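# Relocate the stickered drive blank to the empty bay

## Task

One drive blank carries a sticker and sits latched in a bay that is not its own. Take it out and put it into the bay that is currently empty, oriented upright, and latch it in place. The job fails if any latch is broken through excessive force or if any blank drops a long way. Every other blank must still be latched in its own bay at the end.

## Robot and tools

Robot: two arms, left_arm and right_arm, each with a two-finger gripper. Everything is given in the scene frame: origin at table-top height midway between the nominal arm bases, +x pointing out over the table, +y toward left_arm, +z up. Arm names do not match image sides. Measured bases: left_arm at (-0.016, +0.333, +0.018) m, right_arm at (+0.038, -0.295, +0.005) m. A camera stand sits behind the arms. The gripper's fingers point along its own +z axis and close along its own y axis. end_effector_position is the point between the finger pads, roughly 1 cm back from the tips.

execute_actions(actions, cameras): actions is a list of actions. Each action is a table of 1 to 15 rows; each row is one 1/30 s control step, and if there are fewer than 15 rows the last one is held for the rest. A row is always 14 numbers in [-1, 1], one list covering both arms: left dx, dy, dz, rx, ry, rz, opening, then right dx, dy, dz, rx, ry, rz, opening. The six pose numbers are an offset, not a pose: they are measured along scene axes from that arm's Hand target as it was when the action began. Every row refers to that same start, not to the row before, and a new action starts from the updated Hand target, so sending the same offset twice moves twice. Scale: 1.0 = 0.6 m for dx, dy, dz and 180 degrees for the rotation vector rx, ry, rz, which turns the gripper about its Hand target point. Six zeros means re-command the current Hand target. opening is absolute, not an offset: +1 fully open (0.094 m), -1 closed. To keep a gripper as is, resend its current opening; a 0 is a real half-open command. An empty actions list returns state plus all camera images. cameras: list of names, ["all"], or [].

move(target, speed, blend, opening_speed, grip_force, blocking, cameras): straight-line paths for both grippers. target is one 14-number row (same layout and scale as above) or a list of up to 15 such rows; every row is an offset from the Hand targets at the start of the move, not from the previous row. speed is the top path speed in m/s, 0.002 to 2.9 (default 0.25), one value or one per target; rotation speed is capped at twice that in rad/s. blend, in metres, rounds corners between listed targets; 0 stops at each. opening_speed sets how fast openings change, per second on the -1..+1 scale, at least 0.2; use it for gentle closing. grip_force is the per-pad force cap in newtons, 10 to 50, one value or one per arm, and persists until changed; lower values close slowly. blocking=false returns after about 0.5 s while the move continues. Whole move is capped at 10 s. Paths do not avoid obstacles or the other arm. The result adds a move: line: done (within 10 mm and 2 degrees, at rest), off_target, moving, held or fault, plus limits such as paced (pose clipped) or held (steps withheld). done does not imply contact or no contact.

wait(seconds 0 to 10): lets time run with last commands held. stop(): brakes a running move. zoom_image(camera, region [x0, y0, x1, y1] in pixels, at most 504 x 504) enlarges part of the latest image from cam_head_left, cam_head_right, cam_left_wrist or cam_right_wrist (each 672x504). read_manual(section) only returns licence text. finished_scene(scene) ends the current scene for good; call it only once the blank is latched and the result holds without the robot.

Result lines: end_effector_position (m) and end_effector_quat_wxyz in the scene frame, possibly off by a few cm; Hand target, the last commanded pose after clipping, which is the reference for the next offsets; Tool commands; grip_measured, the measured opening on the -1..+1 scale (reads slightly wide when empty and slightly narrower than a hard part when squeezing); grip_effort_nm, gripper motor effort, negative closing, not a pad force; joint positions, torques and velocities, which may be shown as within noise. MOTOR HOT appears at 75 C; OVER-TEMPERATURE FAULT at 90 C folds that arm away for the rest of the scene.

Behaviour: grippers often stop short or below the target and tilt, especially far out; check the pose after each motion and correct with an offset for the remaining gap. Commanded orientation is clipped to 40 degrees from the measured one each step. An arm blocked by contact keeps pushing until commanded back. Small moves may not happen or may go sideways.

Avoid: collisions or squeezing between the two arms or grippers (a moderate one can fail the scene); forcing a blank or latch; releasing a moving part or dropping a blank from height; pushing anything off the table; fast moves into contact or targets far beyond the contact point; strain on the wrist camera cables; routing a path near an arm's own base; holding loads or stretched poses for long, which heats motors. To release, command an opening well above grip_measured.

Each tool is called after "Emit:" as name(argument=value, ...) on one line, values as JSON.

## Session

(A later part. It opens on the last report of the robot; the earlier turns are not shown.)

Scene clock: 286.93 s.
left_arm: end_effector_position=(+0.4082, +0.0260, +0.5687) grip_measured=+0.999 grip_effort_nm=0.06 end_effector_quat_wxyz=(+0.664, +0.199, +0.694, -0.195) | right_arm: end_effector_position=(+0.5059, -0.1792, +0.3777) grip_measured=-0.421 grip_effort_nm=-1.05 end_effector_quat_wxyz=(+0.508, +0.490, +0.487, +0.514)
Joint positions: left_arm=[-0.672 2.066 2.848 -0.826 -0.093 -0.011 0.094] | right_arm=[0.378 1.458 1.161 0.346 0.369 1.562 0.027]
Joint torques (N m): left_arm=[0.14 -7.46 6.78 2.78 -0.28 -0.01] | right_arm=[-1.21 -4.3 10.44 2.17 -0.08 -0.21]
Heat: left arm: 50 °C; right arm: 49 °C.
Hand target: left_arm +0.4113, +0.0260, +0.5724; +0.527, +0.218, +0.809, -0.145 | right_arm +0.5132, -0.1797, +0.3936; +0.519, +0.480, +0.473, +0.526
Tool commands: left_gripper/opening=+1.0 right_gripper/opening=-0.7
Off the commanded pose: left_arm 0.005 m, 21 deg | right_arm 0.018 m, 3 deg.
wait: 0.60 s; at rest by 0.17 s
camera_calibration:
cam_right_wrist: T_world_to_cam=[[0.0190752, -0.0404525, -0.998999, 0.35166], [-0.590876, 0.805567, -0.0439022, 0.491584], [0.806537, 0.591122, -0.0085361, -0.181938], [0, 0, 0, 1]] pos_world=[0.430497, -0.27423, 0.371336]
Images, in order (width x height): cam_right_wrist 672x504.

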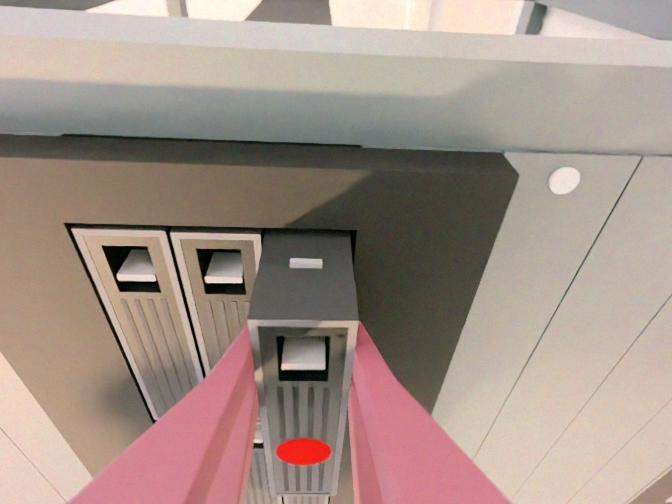

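Emit:
move(target=[[0,0,0,0,0,0,1, -0.01,0,-0.008,0,0.006,0,-0.15],[0,0,0,0,0,0,1, -0.09,0.0,-0.012,0,0.009,0,-0.15]], speed=0.07)

Emit:
move(target=[[0,0,0,0,0,0,1, 0,0.02,-0.01,0,0.004,0,-0.95],[0,0,0,0,0,0,1, 0,0.03,-0.01,0,0.004,0,-0.95]], speed=0.07)

Emit:
wait(seconds=0.6, cameras=["cam_right_wrist","cam_left_wrist"])

Scene clock: 289.57 s.
left_arm: end_effector_position=(+0.4082, +0.0260, +0.5687) grip_measured=+0.999 grip_effort_nm=0.06 end_effector_quat_wxyz=(+0.664, +0.199, +0.694, -0.195) | right_arm: end_effector_position=(+0.4631, -0.1779, +0.3901) grip_measured=-0.153 grip_effort_nm=0.12 end_effector_quat_wxyz=(+0.509, +0.484, +0.478, +0.527)
Joint positions: left_arm=[-0.672 2.066 2.848 -0.826 -0.093 -0.011 0.094] | right_arm=[0.433 1.306 1.058 0.328 0.416 1.562 0.04]
Joint torques (N m): left_arm=[0.16 -7.49 6.78 2.79 -0.29 -0.01] | right_arm=[0.29 -6.35 5.86 1.68 0.16 -0.14]
Heat: left arm: 50 °C; right arm: 49 °C.
Hand target: left_arm +0.4113, +0.0260, +0.5724; +0.527, +0.218, +0.809, -0.145 | right_arm +0.4592, -0.1797, +0.3865; +0.512, +0.488, +0.480, +0.519
Off the commanded pose: left_arm 0.005 m, 21 deg | right_arm 0.006 m, 1 deg.
elbow stopped short (left arm): the move would have taken joint 3 (elbow) straighter than the controller allows.
move: off_target (left_arm)

Scene clock: 290.90 s.
left_arm: end_effector_position=(+0.4082, +0.0260, +0.5687) grip_measured=+0.999 grip_effort_nm=0.05 end_effector_quat_wxyz=(+0.664, +0.199, +0.694, -0.195) | right_arm: end_effector_position=(+0.4583, -0.1619, +0.3854) grip_measured=-0.947 grip_effort_nm=-0.17 end_effector_quat_wxyz=(+0.506, +0.487, +0.481, +0.524)
Joint positions: left_arm=[-0.672 2.066 2.848 -0.826 -0.093 -0.011 0.094] | right_arm=[0.492 1.316 1.058 0.327 0.475 1.562 0.002]
Joint torques (N m): left_arm=[0.16 -7.49 6.82 2.79 -0.29 -0.01] | right_arm=[0.14 -4.49 7.01 1.7 0.18 -0.11]
Heat: left arm: 50 °C; right arm: 49 °C.
Hand target: left_arm +0.4113, +0.0260, +0.5724; +0.527, +0.218, +0.809, -0.145 | right_arm +0.4592, -0.1617, +0.3805; +0.509, +0.491, +0.483, +0.516
Off the commanded pose: left_arm 0.005 m, 21 deg | right_arm 0.005 m, 1 deg.
elbow stopped short (left arm): the move would have taken joint 3 (elbow) straighter than the controller allows.
move: off_target (left_arm)

Scene clock: 291.50 s.
left_arm: end_effector_position=(+0.4082, +0.0260, +0.5687) grip_measured=+0.999 grip_effort_nm=0.05 end_effector_quat_wxyz=(+0.664, +0.199, +0.694, -0.195) | right_arm: end_effector_position=(+0.4583, -0.1620, +0.3854) grip_measured=-0.947 grip_effort_nm=-0.17 end_effector_quat_wxyz=(+0.506, +0.487, +0.481, +0.524)
Joint positions: left_arm=[-0.672 2.066 2.848 -0.826 -0.093 -0.011 0.094] | right_arm=[0.492 1.316 1.058 0.327 0.475 1.562 0.002]
Joint torques (N m): left_arm=[0.13 -7.46 6.8 2.78 -0.27 -0.01] | right_arm=[0.12 -4.53 6.84 1.71 0.18 -0.13]
Heat: left arm: 50 °C; right arm: 49 °C.
Hand target: left_arm +0.4113, +0.0260, +0.5724; +0.527, +0.218, +0.809, -0.145 | right_arm +0.4592, -0.1617, +0.3805; +0.509, +0.491, +0.483, +0.516
Tool commands: left_gripper/opening=+1.0 right_gripper/opening=-0.95
Off the commanded pose: left_arm 0.005 m, 21 deg | right_arm 0.005 m, 1 deg.
wait: 0.60 s; at rest by 0.17 s
camera_calibration:
cam_left_wrist: T_world_to_cam=[[-0.547784, -0.83356, 0.0714877, 0.193936], [-0.56319, 0.304218, -0.768289, 0.690631], [0.618667, -0.461118, -0.636098, 0.238822], [0, 0, 0, 1]] pos_world=[0.34744, 0.06168, 0.668655]
cam_right_wrist: T_world_to_cam=[[0.0361316, -0.0256042, -0.999019, 0.355506], [-0.597035, 0.801108, -0.0421249, 0.451325], [0.801401, 0.597972, 0.0136587, -0.158785], [0, 0, 0, 1]] pos_world=[0.383862, -0.257508, 0.376338]
Images, in order (width x height): cam_left_wrist 672x504, cam_right_wrist 672x504.

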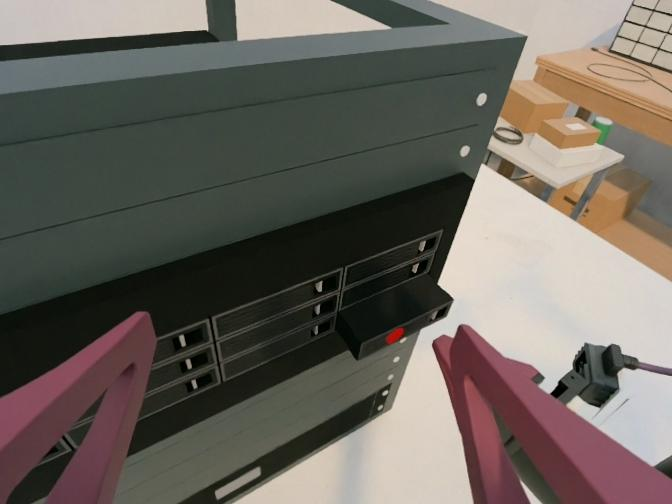

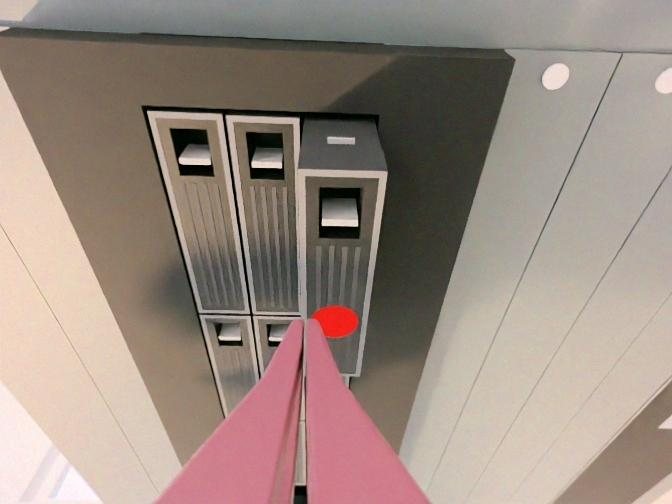

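Emit:
move(target=[0,0,0,0,0,0,1, 0.03,-0.006,0.006,0,0,0,-0.95], speed=0.06)

Emit:
wait(seconds=0.6, cameras=["cam_right_wrist"])

Scene clock: 292.97 s.
left_arm: end_effector_position=(+0.4082, +0.0260, +0.5687) grip_measured=+0.999 grip_effort_nm=0.06 end_effector_quat_wxyz=(+0.664, +0.199, +0.694, -0.195) | right_arm: end_effector_position=(+0.4741, -0.1657, +0.3750) grip_measured=-0.947 grip_effort_nm=-0.17 end_effector_quat_wxyz=(+0.508, +0.495, +0.487, +0.510)
Joint positions: left_arm=[-0.672 2.066 2.848 -0.826 -0.093 -0.011 0.094] | right_arm=[0.465 1.369 1.083 0.327 0.466 1.562 0.002]
Joint torques (N m): left_arm=[0.16 -7.47 6.82 2.79 -0.27 -0.01] | right_arm=[-1.06 -4.88 9.69 1.75 -0.15 -0.1]
Heat: left arm: 50 °C; right arm: 49 °C.
Hand target: left_arm +0.4113, +0.0260, +0.5724; +0.527, +0.218, +0.809, -0.145 | right_arm +0.4772, -0.1654, +0.3841; +0.509, +0.491, +0.483, +0.516
Off the commanded pose: left_arm 0.005 m, 21 deg | right_arm 0.010 m, 1 deg.
elbow stopped short (left arm): the move would have taken joint 3 (elbow) straighter than the controller allows.
move: off_target (left_arm)

Scene clock: 293.57 s.
left_arm: end_effector_position=(+0.4082, +0.0260, +0.5687) grip_measured=+0.999 grip_effort_nm=0.06 end_effector_quat_wxyz=(+0.664, +0.199, +0.694, -0.195) | right_arm: end_effector_position=(+0.4741, -0.1656, +0.3750) grip_measured=-0.947 grip_effort_nm=-0.17 end_effector_quat_wxyz=(+0.508, +0.494, +0.487, +0.510)
Joint positions: left_arm=[-0.672 2.066 2.848 -0.826 -0.093 -0.011 0.094] | right_arm=[0.465 1.369 1.083 0.327 0.466 1.562 0.002]
Joint torques (N m): left_arm=[0.14 -7.47 6.8 2.79 -0.29 -0.01] | right_arm=[-1.02 -4.88 9.72 1.72 -0.15 -0.1]
Heat: left arm: 50 °C; right arm: 49 °C.
Hand target: left_arm +0.4113, +0.0260, +0.5724; +0.527, +0.218, +0.809, -0.145 | right_arm +0.4772, -0.1653, +0.3841; +0.509, +0.491, +0.483, +0.516
Tool commands: left_gripper/opening=+1.0 right_gripper/opening=-0.95
Off the commanded pose: left_arm 0.005 m, 21 deg | right_arm 0.010 m, 1 deg.
wait: 0.60 s; at rest by 0.17 s
camera_calibration:
cam_right_wrist: T_world_to_cam=[[0.0107702, -0.0393504, -0.999167, 0.354285], [-0.584201, 0.810708, -0.0382255, 0.457275], [0.811538, 0.584126, -0.0142571, -0.165732], [0, 0, 0, 1]] pos_world=[0.397823, -0.259967, 0.369106]
Images, in order (width x height): cam_right_wrist 672x504.

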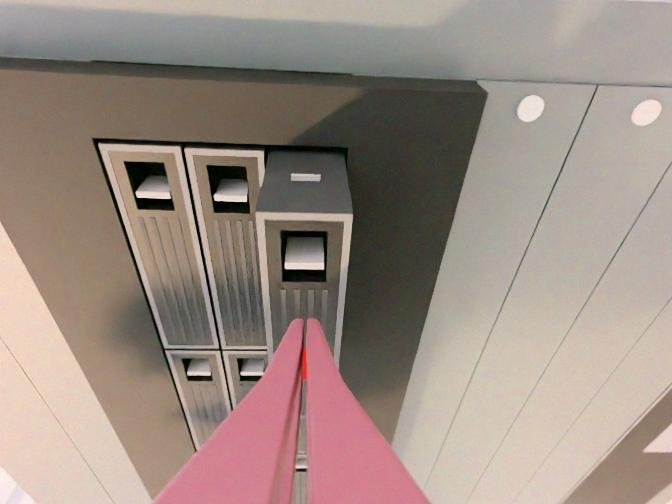

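Emit:
move(target=[0,0,0,0,0,0,1, 0.045,0.002,0.012,0,-0.004,0,-0.95], speed=0.04)

Emit:
wait(seconds=0.6, cameras=["cam_right_wrist"])

Scene clock: 294.97 s.
left_arm: end_effector_position=(+0.4082, +0.0260, +0.5687) grip_measured=+0.999 grip_effort_nm=0.05 end_effector_quat_wxyz=(+0.664, +0.199, +0.694, -0.195) | right_arm: end_effector_position=(+0.5007, -0.1636, +0.3796) grip_measured=-0.947 grip_effort_nm=-0.17 end_effector_quat_wxyz=(+0.508, +0.494, +0.487, +0.511)
Joint positions: left_arm=[-0.672 2.066 2.848 -0.826 -0.093 -0.011 0.094] | right_arm=[0.433 1.464 1.179 0.327 0.433 1.562 0.002]
Joint torques (N m): left_arm=[0.18 -7.46 6.83 2.79 -0.28 -0.01] | right_arm=[-1.05 -5.48 9.74 1.87 -0.19 -0.12]
Heat: left arm: 50 °C; right arm: 49 °C.
Hand target: left_arm +0.4113, +0.0260, +0.5724; +0.527, +0.218, +0.809, -0.145 | right_arm +0.5042, -0.1641, +0.3912; +0.512, +0.488, +0.480, +0.519
Off the commanded pose: left_arm 0.005 m, 21 deg | right_arm 0.012 m, 1 deg.
elbow stopped short (left arm): the move would have taken joint 3 (elbow) straighter than the controller allows.
move: off_target (left_arm, right_arm)

Scene clock: 295.57 s.
left_arm: end_effector_position=(+0.4082, +0.0260, +0.5687) grip_measured=+0.999 grip_effort_nm=0.06 end_effector_quat_wxyz=(+0.664, +0.199, +0.694, -0.195) | right_arm: end_effector_position=(+0.5007, -0.1636, +0.3796) grip_measured=-0.947 grip_effort_nm=-0.17 end_effector_quat_wxyz=(+0.508, +0.494, +0.487, +0.511)
Joint positions: left_arm=[-0.672 2.066 2.848 -0.826 -0.093 -0.011 0.094] | right_arm=[0.433 1.464 1.179 0.327 0.433 1.562 0.002]
Joint torques (N m): left_arm=[0.13 -7.46 6.79 2.79 -0.29 -0.02] | right_arm=[-1.24 -5.61 9.87 1.86 -0.16 -0.1]
Heat: left arm: 50 °C; right arm: 49 °C.
Hand target: left_arm +0.4113, +0.0260, +0.5724; +0.527, +0.218, +0.809, -0.145 | right_arm +0.5042, -0.1641, +0.3912; +0.512, +0.488, +0.480, +0.519
Tool commands: left_gripper/opening=+1.0 right_gripper/opening=-0.95
Off the commanded pose: left_arm 0.005 m, 21 deg | right_arm 0.012 m, 1 deg.
wait: 0.60 s; at rest by 0.17 s
camera_calibration:
cam_right_wrist: T_world_to_cam=[[0.0123851, -0.0401649, -0.999116, 0.357658], [-0.58474, 0.810243, -0.0398206, 0.472205], [0.811126, 0.584717, -0.0134511, -0.18842], [0, 0, 0, 1]] pos_world=[0.42452, -0.258063, 0.373611]
Images, in order (width x height): cam_right_wrist 672x504.

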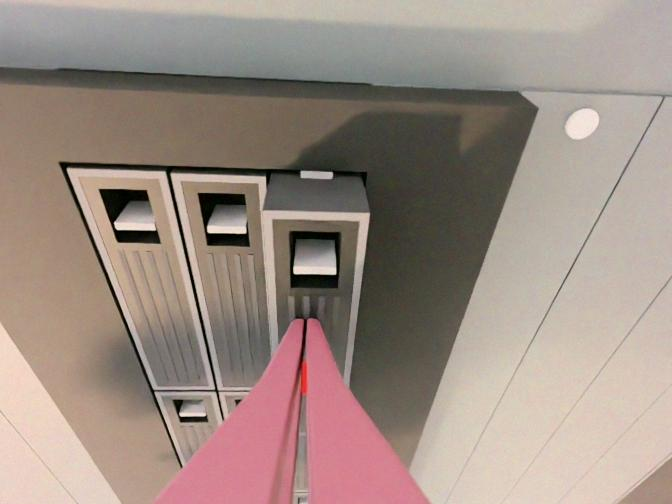

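Emit:
move(target=[0,0,0,0,0,0,1, 0.035,0.006,-0.002,0,0,0,-0.95], speed=0.04)

Emit:
wait(seconds=0.6, cameras=["cam_right_wrist"])

Scene clock: 296.90 s.
left_arm: end_effector_position=(+0.4082, +0.0260, +0.5687) grip_measured=+0.999 grip_effort_nm=0.06 end_effector_quat_wxyz=(+0.664, +0.199, +0.694, -0.195) | right_arm: end_effector_position=(+0.5207, -0.1605, +0.3780) grip_measured=-0.947 grip_effort_nm=-0.17 end_effector_quat_wxyz=(+0.509, +0.495, +0.488, +0.508)
Joint positions: left_arm=[-0.672 2.066 2.848 -0.826 -0.093 -0.011 0.094] | right_arm=[0.418 1.539 1.248 0.329 0.421 1.562 0.002]
Joint torques (N m): left_arm=[0.16 -7.5 6.82 2.79 -0.29 -0.02] | right_arm=[-1.32 -6.01 9.92 1.93 -0.23 -0.13]
Heat: left arm: 50 °C; right arm: 49 °C.
Hand target: left_arm +0.4113, +0.0260, +0.5724; +0.527, +0.218, +0.809, -0.145 | right_arm +0.5253, -0.1606, +0.3900; +0.512, +0.488, +0.480, +0.519
Off the commanded pose: left_arm 0.005 m, 21 deg | right_arm 0.013 m, 2 deg.
elbow stopped short (left arm): the move would have taken joint 3 (elbow) straighter than the controller allows.
move: off_target (left_arm, right_arm)

Scene clock: 297.50 s.
left_arm: end_effector_position=(+0.4082, +0.0260, +0.5687) grip_measured=+0.999 grip_effort_nm=0.05 end_effector_quat_wxyz=(+0.664, +0.199, +0.694, -0.195) | right_arm: end_effector_position=(+0.5207, -0.1605, +0.3780) grip_measured=-0.947 grip_effort_nm=-0.17 end_effector_quat_wxyz=(+0.509, +0.495, +0.488, +0.508)
Joint positions: left_arm=[-0.672 2.066 2.848 -0.826 -0.093 -0.011 0.094] | right_arm=[0.418 1.539 1.248 0.329 0.421 1.562 0.002]
Joint torques (N m): left_arm=[0.14 -7.45 6.82 2.78 -0.28 -0.01] | right_arm=[-1.31 -5.97 9.77 1.94 -0.23 -0.13]
Heat: left arm: 50 °C; right arm: 49 °C.
Hand target: left_arm +0.4113, +0.0260, +0.5724; +0.527, +0.218, +0.809, -0.145 | right_arm +0.5253, -0.1606, +0.3900; +0.512, +0.488, +0.480, +0.519
Tool commands: left_gripper/opening=+1.0 right_gripper/opening=-0.95
Off the commanded pose: left_arm 0.005 m, 21 deg | right_arm 0.013 m, 2 deg.
wait: 0.60 s; at rest by 0.17 s
camera_calibration:
cam_right_wrist: T_world_to_cam=[[0.00763431, -0.0428137, -0.999054, 0.357939], [-0.582757, 0.811698, -0.0392378, 0.480215], [0.81261, 0.582506, -0.0187532, -0.20565], [0, 0, 0, 1]] pos_world=[0.444229, -0.254672, 0.372586]
Images, in order (width x height): cam_right_wrist 672x504.

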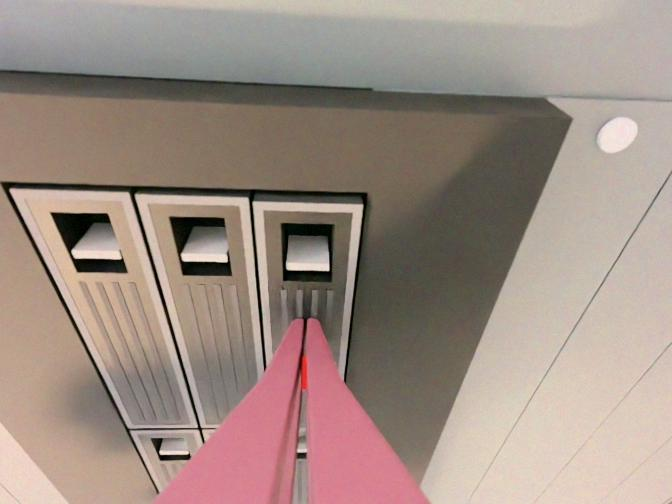

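Nearly flush. Final push.

Emit:
move(target=[0,0,0,0,0,0,1, 0.022,0.001,0,0,0,0,-0.95], speed=0.03)

Emit:
wait(seconds=0.6, cameras=["cam_right_wrist"])

Emit:
zoom_image(camera="cam_right_wrist", region=[200, 140, 450, 390])

Scene clock: 298.83 s.
left_arm: end_effector_position=(+0.4082, +0.0260, +0.5687) grip_measured=+0.999 grip_effort_nm=0.05 end_effector_quat_wxyz=(+0.664, +0.199, +0.694, -0.195) | right_arm: end_effector_position=(+0.5238, -0.1596, +0.3789) grip_measured=-0.947 grip_effort_nm=-0.17 end_effector_quat_wxyz=(+0.507, +0.496, +0.492, +0.505)
Joint positions: left_arm=[-0.672 2.066 2.848 -0.826 -0.093 -0.011 0.094] | right_arm=[0.417 1.55 1.272 0.305 0.419 1.562 0.002]
Joint torques (N m): left_arm=[0.14 -7.5 6.82 2.79 -0.28 0] | right_arm=[-2.47 -2.99 11.36 2.19 -0.34 -0.12]
Heat: left arm: 50 °C; right arm: 49 °C.
Hand target: left_arm +0.4113, +0.0260, +0.5724; +0.527, +0.218, +0.809, -0.145 | right_arm +0.5385, -0.1600, +0.3901; +0.512, +0.488, +0.480, +0.519
Off the commanded pose: left_arm 0.005 m, 21 deg | right_arm 0.018 m, 2 deg.
elbow stopped short (left arm): the move would have taken joint 3 (elbow) straighter than the controller allows.
move: off_target (left_arm, right_arm)

Scene clock: 299.43 s.
left_arm: end_effector_position=(+0.4082, +0.0260, +0.5687) grip_measured=+0.999 grip_effort_nm=0.05 end_effector_quat_wxyz=(+0.664, +0.199, +0.694, -0.195) | right_arm: end_effector_position=(+0.5238, -0.1596, +0.3789) grip_measured=-0.947 grip_effort_nm=-0.17 end_effector_quat_wxyz=(+0.507, +0.496, +0.492, +0.505)
Joint positions: left_arm=[-0.672 2.066 2.848 -0.826 -0.093 -0.011 0.094] | right_arm=[0.417 1.55 1.272 0.305 0.419 1.562 0.002]
Joint torques (N m): left_arm=[0.14 -7.47 6.8 2.78 -0.28 -0.02] | right_arm=[-2.33 -3.08 11.29 2.18 -0.36 -0.12]
Heat: left arm: 50 °C; right arm: 49 °C.
Hand target: left_arm +0.4113, +0.0260, +0.5724; +0.527, +0.218, +0.809, -0.145 | right_arm +0.5385, -0.1600, +0.3901; +0.512, +0.488, +0.480, +0.519
Tool commands: left_gripper/opening=+1.0 right_gripper/opening=-0.95
Off the commanded pose: left_arm 0.005 m, 21 deg | right_arm 0.018 m, 2 deg.
wait: 0.60 s; at rest by 0.17 s
camera_calibration:
cam_right_wrist: T_world_to_cam=[[-0.00243738, -0.0472775, -0.998879, 0.363402], [-0.58342, 0.811329, -0.036977, 0.480811], [0.812167, 0.582676, -0.0295601, -0.204312], [0, 0, 0, 1]] pos_world=[0.447336, -0.253867, 0.374734]
Images, in order (width x height): cam_right_wrist 672x504.

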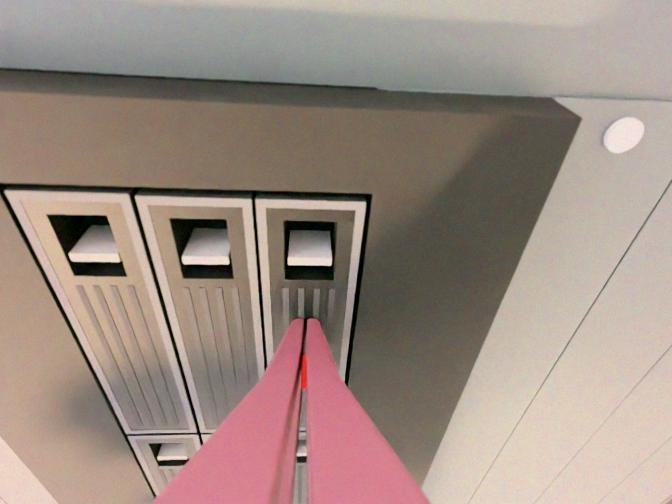

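Scaled by 2.016 from the camera's 672x504 image, which has a finer 960x720 frame.

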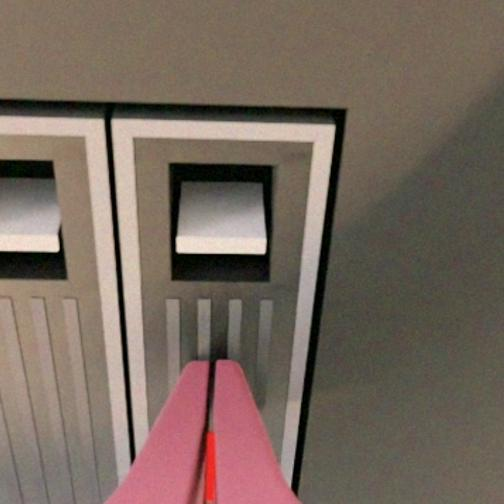

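Emit:
move(target=[[0,0,0,0,0,0,1, -0.05,0.022,0,0,0,0,-0.95],[0,0,0,0,0,0,1, 0.006,0.022,0,0,0,0,-0.95]], speed=0.05)

Emit:
wait(seconds=0.6, cameras=["cam_right_wrist"])

Emit:
move(target=[[0,0,0,0,0,0,1, -0.06,-0.035,0,0,0,0,-0.95],[0,0,0,0,0,0,1, 0.0,-0.035,0,0,0,0,-0.95],[0,0,0,0,0,0,1, -0.08,0,0,0,0,0,-0.95]], speed=0.05)

Emit:
wait(seconds=0.6, cameras=["cam_right_wrist","cam_left_wrist"])

Emit:
zoom_image(camera="cam_left_wrist", region=[300, 200, 480, 380])

Emit:
zoom_image(camera="cam_right_wrist", region=[100, 70, 400, 370])

Scene clock: 303.70 s.
left_arm: end_effector_position=(+0.4082, +0.0260, +0.5687) grip_measured=+0.999 grip_effort_nm=0.05 end_effector_quat_wxyz=(+0.664, +0.199, +0.694, -0.195) | right_arm: end_effector_position=(+0.5245, -0.1437, +0.3790) grip_measured=-0.947 grip_effort_nm=-0.17 end_effector_quat_wxyz=(+0.504, +0.494, +0.496, +0.507)
Joint positions: left_arm=[-0.672 2.066 2.848 -0.826 -0.093 -0.011 0.094] | right_arm=[0.453 1.574 1.3 0.297 0.443 1.562 0.002]
Joint torques (N m): left_arm=[0.16 -7.51 6.8 2.78 -0.29 0] | right_arm=[-2.85 -2.62 11.67 2.25 -0.25 -0.13]
Heat: left arm: 50 °C; right arm: 50 °C.
Hand target: left_arm +0.4113, +0.0260, +0.5724; +0.527, +0.218, +0.809, -0.145 | right_arm +0.5420, -0.1467, +0.3901; +0.512, +0.488, +0.480, +0.519
Off the commanded pose: left_arm 0.005 m, 21 deg | right_arm 0.021 m, 3 deg.
elbow stopped short (left arm): the move would have taken joint 3 (elbow) straighter than the controller allows.
move: off_target (left_arm, right_arm)

Scene clock: 304.30 s.
left_arm: end_effector_position=(+0.4082, +0.0260, +0.5687) grip_measured=+0.999 grip_effort_nm=0.06 end_effector_quat_wxyz=(+0.664, +0.199, +0.694, -0.195) | right_arm: end_effector_position=(+0.5245, -0.1437, +0.3790) grip_measured=-0.947 grip_effort_nm=-0.17 end_effector_quat_wxyz=(+0.504, +0.494, +0.496, +0.506)
Joint positions: left_arm=[-0.672 2.066 2.848 -0.826 -0.093 -0.011 0.094] | right_arm=[0.453 1.574 1.3 0.296 0.443 1.562 0.002]
Joint torques (N m): left_arm=[0.12 -7.49 6.78 2.79 -0.29 -0.01] | right_arm=[-2.89 -2.62 11.59 2.27 -0.27 -0.12]
Heat: left arm: 50 °C; right arm: 50 °C.
Hand target: left_arm +0.4113, +0.0260, +0.5723; +0.527, +0.218, +0.809, -0.145 | right_arm +0.5420, -0.1467, +0.3900; +0.512, +0.488, +0.480, +0.519
Tool commands: left_gripper/opening=+1.0 right_gripper/opening=-0.95
Off the commanded pose: left_arm 0.005 m, 21 deg | right_arm 0.021 m, 3 deg.
wait: 0.60 s; at rest by 0.17 s
camera_calibration:
cam_right_wrist: T_world_to_cam=[[-0.00593852, -0.0485598, -0.998803, 0.365831], [-0.592827, 0.804543, -0.0355906, 0.471822], [0.805308, 0.591906, -0.0335654, -0.207663], [0, 0, 0, 1]] pos_world=[0.449113, -0.238919, 0.375215]
Images, in order (width x height): cam_right_wrist 672x504.

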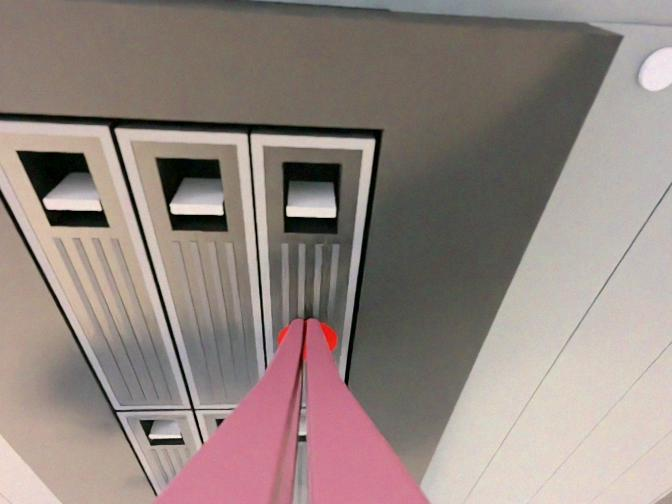

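Scene clock: 308.00 s.
left_arm: end_effector_position=(+0.4082, +0.0260, +0.5687) grip_measured=+0.999 grip_effort_nm=0.05 end_effector_quat_wxyz=(+0.664, +0.199, +0.694, -0.195) | right_arm: end_effector_position=(+0.4999, -0.1435, +0.3837) grip_measured=-0.947 grip_effort_nm=-0.16 end_effector_quat_wxyz=(+0.504, +0.489, +0.489, +0.518)
Joint positions: left_arm=[-0.672 2.066 2.848 -0.826 -0.093 -0.011 0.094] | right_arm=[0.482 1.49 1.213 0.326 0.464 1.562 0.002]
Joint torques (N m): left_arm=[0.16 -7.47 6.8 2.79 -0.27 -0.02] | right_arm=[0.12 -8.64 6.12 1.87 0.18 -0.14]
Heat: left arm: 50 °C; right arm: 50 °C.
Hand target: left_arm +0.4113, +0.0260, +0.5723; +0.527, +0.218, +0.809, -0.145 | right_arm +0.4940, -0.1467, +0.3900; +0.512, +0.488, +0.480, +0.519
Off the commanded pose: left_arm 0.005 m, 21 deg | right_arm 0.009 m, 1 deg.
elbow stopped short (left arm): the move would have taken joint 3 (elbow) straighter than the controller allows.
move: off_target (left_arm)

Scene clock: 308.60 s.
left_arm: end_effector_position=(+0.4082, +0.0260, +0.5687) grip_measured=+0.999 grip_effort_nm=0.05 end_effector_quat_wxyz=(+0.664, +0.199, +0.694, -0.195) | right_arm: end_effector_position=(+0.4999, -0.1436, +0.3837) grip_measured=-0.947 grip_effort_nm=-0.16 end_effector_quat_wxyz=(+0.504, +0.489, +0.488, +0.518)
Joint positions: left_arm=[-0.672 2.066 2.848 -0.826 -0.093 -0.011 0.094] | right_arm=[0.482 1.49 1.213 0.326 0.464 1.562 0.002]
Joint torques (N m): left_arm=[0.16 -7.5 6.79 2.78 -0.29 -0.02] | right_arm=[0.01 -8.58 6.08 1.89 0.19 -0.15]
Heat: left arm: 50 °C; right arm: 50 °C.
Hand target: left_arm +0.4113, +0.0260, +0.5723; +0.527, +0.218, +0.809, -0.145 | right_arm +0.4940, -0.1467, +0.3900; +0.512, +0.488, +0.480, +0.519
Tool commands: left_gripper/opening=+1.0 right_gripper/opening=-0.95
Off the commanded pose: left_arm 0.005 m, 21 deg | right_arm 0.009 m, 1 deg.
wait: 0.60 s; at rest by 0.17 s
camera_calibration:
cam_left_wrist: T_world_to_cam=[[-0.547784, -0.83356, 0.0714877, 0.193936], [-0.56319, 0.304218, -0.768289, 0.690631], [0.618667, -0.461118, -0.636098, 0.238822], [0, 0, 0, 1]] pos_world=[0.34744, 0.06168, 0.668655]
cam_right_wrist: T_world_to_cam=[[0.0186199, -0.0355171, -0.999196, 0.360121], [-0.598353, 0.800253, -0.0395958, 0.460945], [0.801016, 0.598609, -0.00635115, -0.195095], [0, 0, 0, 1]] pos_world=[0.425376, -0.239297, 0.376844]
Images, in order (width x height): cam_left_wrist 672x504, cam_right_wrist 672x504.

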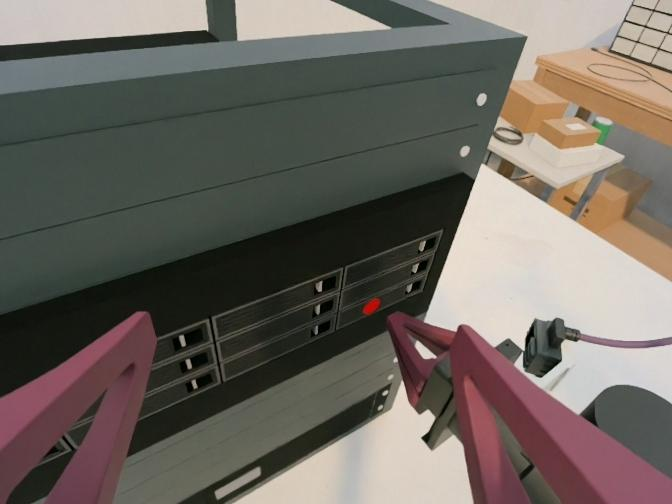

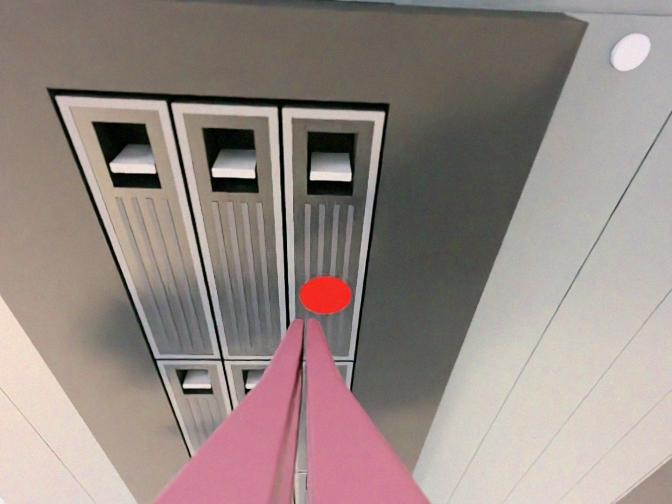

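Scaled by 2.800 from the camera's 672x504 image, which has a finer 960x720 frame.

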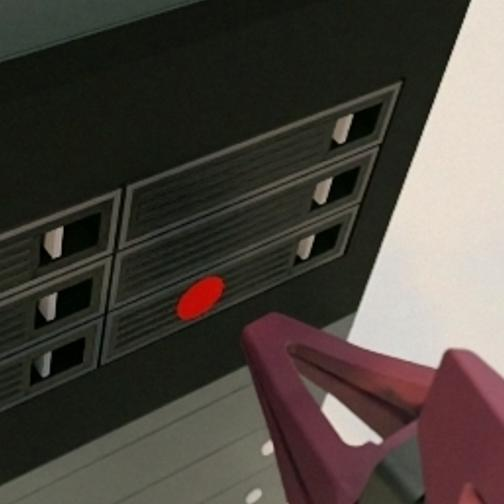

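Scaled by 1.680 from the camera's 672x504 image, which has a finer 960x720 frame.

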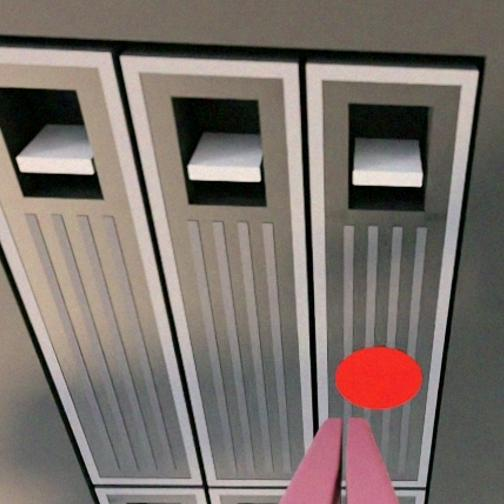

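Emit:
move(target=[[0,0,0,0,0,0,1, 0.0,-0.042,0.004,0,0,0,-0.95]], speed=0.06)

Emit:
move(target=[0,0,0,0,0,0,1, 0.082,0,0.004,0,0,0,-0.95], speed=0.05)

Emit:
move(target=[0,0,0,0,0,0,1, -0.16,0,0,0,0,0,-0.95], speed=0.08)

Emit:
wait(seconds=0.6, cameras=["cam_right_wrist","cam_left_wrist"])

Emit:
zoom_image(camera="cam_left_wrist", region=[300, 200, 480, 380])

Emit:
zoom_image(camera="cam_right_wrist", region=[150, 0, 450, 300])

Scene clock: 311.07 s.
left_arm: end_effector_position=(+0.4082, +0.0260, +0.5687) grip_measured=+0.999 grip_effort_nm=0.05 end_effector_quat_wxyz=(+0.664, +0.199, +0.694, -0.195) | right_arm: end_effector_position=(+0.4982, -0.1698, +0.3908) grip_measured=-0.947 grip_effort_nm=-0.16 end_effector_quat_wxyz=(+0.512, +0.491, +0.478, +0.518)
Joint positions: left_arm=[-0.672 2.066 2.848 -0.826 -0.093 -0.011 0.094] | right_arm=[0.42 1.447 1.187 0.326 0.423 1.562 0.002]
Joint torques (N m): left_arm=[0.14 -7.47 6.79 2.79 -0.28 -0.02] | right_arm=[-0.81 -8.2 5.91 1.73 -0.19 -0.12]
Heat: left arm: 51 °C; right arm: 49 °C.
Hand target: left_arm +0.4113, +0.0260, +0.5723; +0.527, +0.218, +0.809, -0.145 | right_arm +0.4941, -0.1720, +0.3924; +0.512, +0.488, +0.480, +0.519
Off the commanded pose: left_arm 0.005 m, 21 deg | right_arm 0.005 m, 0 deg.
elbow stopped short (left arm): the move would have taken joint 3 (elbow) straighter than the controller allows.
move: off_target (left_arm)

Scene clock: 312.53 s.
left_arm: end_effector_position=(+0.4082, +0.0260, +0.5687) grip_measured=+0.999 grip_effort_nm=0.05 end_effector_quat_wxyz=(+0.664, +0.199, +0.694, -0.195) | right_arm: end_effector_position=(+0.5237, -0.1719, +0.3857) grip_measured=-0.947 grip_effort_nm=-0.16 end_effector_quat_wxyz=(+0.507, +0.497, +0.493, +0.503)
Joint positions: left_arm=[-0.672 2.066 2.848 -0.826 -0.093 -0.011 0.094] | right_arm=[0.384 1.532 1.285 0.27 0.388 1.562 0.002]
Joint torques (N m): left_arm=[0.14 -7.47 6.79 2.79 -0.28 -0.02] | right_arm=[-2.55 -1.44 11.66 2.37 -0.41 -0.06]
Heat: left arm: 51 °C; right arm: 49 °C.
Hand target: left_arm +0.4113, +0.0260, +0.5723; +0.527, +0.218, +0.809, -0.145 | right_arm +0.5433, -0.1720, +0.3947; +0.512, +0.488, +0.480, +0.519
Off the commanded pose: left_arm 0.005 m, 21 deg | right_arm 0.022 m, 3 deg.
elbow stopped short (left arm): the move would have taken joint 3 (elbow) straighter than the controller allows.
move: off_target (left_arm, right_arm)

Scene clock: 314.30 s.
left_arm: end_effector_position=(+0.4082, +0.0260, +0.5687) grip_measured=+0.999 grip_effort_nm=0.05 end_effector_quat_wxyz=(+0.664, +0.199, +0.694, -0.195) | right_arm: end_effector_position=(+0.4509, -0.1699, +0.3986) grip_measured=-0.947 grip_effort_nm=-0.16 end_effector_quat_wxyz=(+0.508, +0.485, +0.477, +0.528)
Joint positions: left_arm=[-0.672 2.066 2.848 -0.826 -0.093 -0.011 0.094] | right_arm=[0.479 1.277 1.071 0.288 0.462 1.562 0.002]
Joint torques (N m): left_arm=[0.16 -7.47 6.82 2.78 -0.3 -0.02] | right_arm=[0.24 -5.98 5.97 1.67 0.16 -0.18]
Heat: left arm: 51 °C; right arm: 49 °C.
Hand target: left_arm +0.4113, +0.0260, +0.5723; +0.527, +0.218, +0.809, -0.145 | right_arm +0.4472, -0.1719, +0.3947; +0.512, +0.488, +0.480, +0.519
Off the commanded pose: left_arm 0.005 m, 21 deg | right_arm 0.006 m, 1 deg.
elbow stopped short (left arm): the move would have taken joint 3 (elbow) straighter than the controller allows.
move: off_target (left_arm)

Scene clock: 314.90 s.
left_arm: end_effector_position=(+0.4082, +0.0260, +0.5687) grip_measured=+0.999 grip_effort_nm=0.05 end_effector_quat_wxyz=(+0.664, +0.199, +0.694, -0.195) | right_arm: end_effector_position=(+0.4509, -0.1700, +0.3985) grip_measured=-0.947 grip_effort_nm=-0.16 end_effector_quat_wxyz=(+0.508, +0.485, +0.477, +0.528)
Joint positions: left_arm=[-0.672 2.066 2.848 -0.826 -0.093 -0.011 0.094] | right_arm=[0.479 1.277 1.071 0.288 0.462 1.562 0.002]
Joint torques (N m): left_arm=[0.14 -7.5 6.82 2.79 -0.28 -0.01] | right_arm=[0.17 -5.85 5.85 1.64 0.19 -0.19]
Heat: left arm: 51 °C; right arm: 49 °C.
Hand target: left_arm +0.4113, +0.0260, +0.5723; +0.527, +0.218, +0.809, -0.145 | right_arm +0.4472, -0.1719, +0.3948; +0.512, +0.488, +0.480, +0.519
Tool commands: left_gripper/opening=+1.0 right_gripper/opening=-0.95
Off the commanded pose: left_arm 0.005 m, 21 deg | right_arm 0.006 m, 1 deg.
wait: 0.60 s; at rest by 0.17 s
camera_calibration:
cam_left_wrist: T_world_to_cam=[[-0.547784, -0.83356, 0.0714877, 0.193936], [-0.56319, 0.304218, -0.768289, 0.690631], [0.618667, -0.461118, -0.636098, 0.238822], [0, 0, 0, 1]] pos_world=[0.34744, 0.06168, 0.668655]
cam_right_wrist: T_world_to_cam=[[0.0474417, -0.0208651, -0.998656, 0.364269], [-0.596525, 0.801327, -0.0450805, 0.454885], [0.801191, 0.597862, 0.0255697, -0.152875], [0, 0, 0, 1]] pos_world=[0.376551, -0.265513, 0.388195]
Images, in order (width x height): cam_left_wrist 672x504, cam_right_wrist 672x504.

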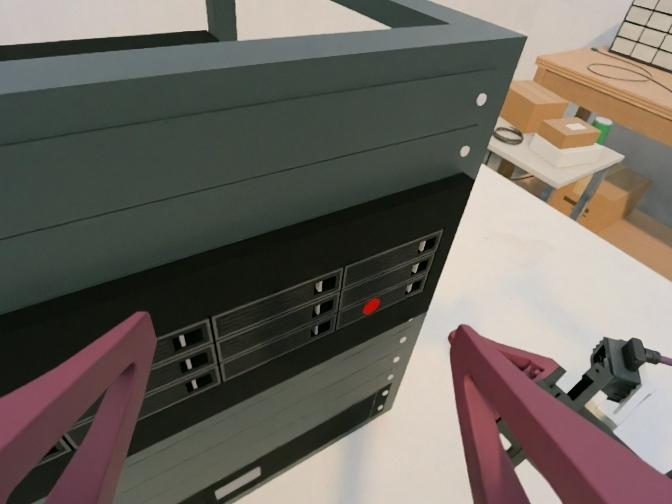

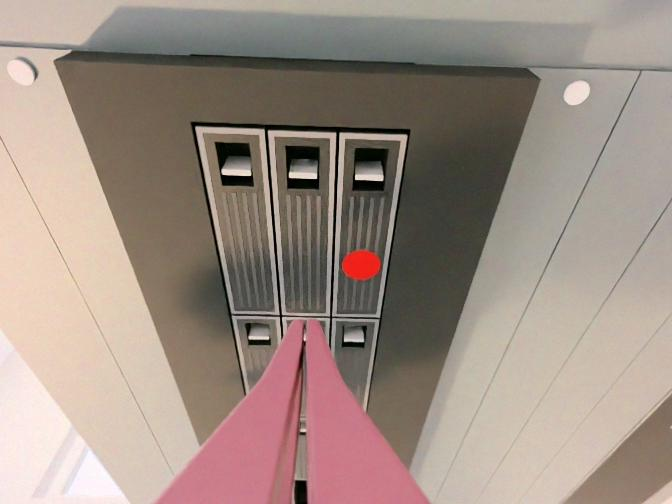

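Scaled by 2.800 from the camera's 672x504 image, which has a finer 960x720 frame.

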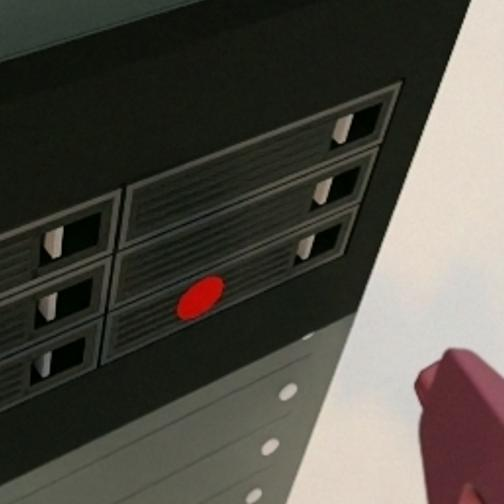

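Scaled by 1.680 from the camera's 672x504 image, which has a finer 960x720 frame.

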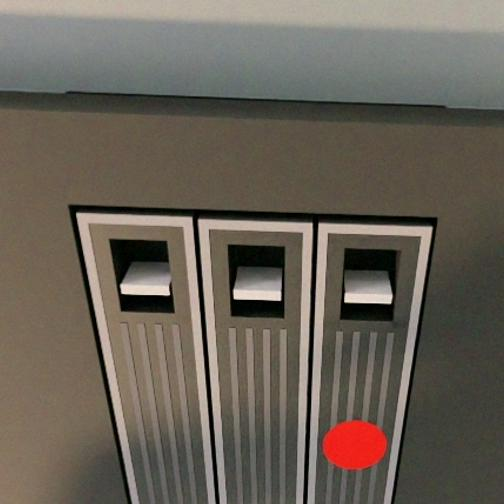

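Emit:
finished_scene(scene=2)

The scene is finished: the task was done.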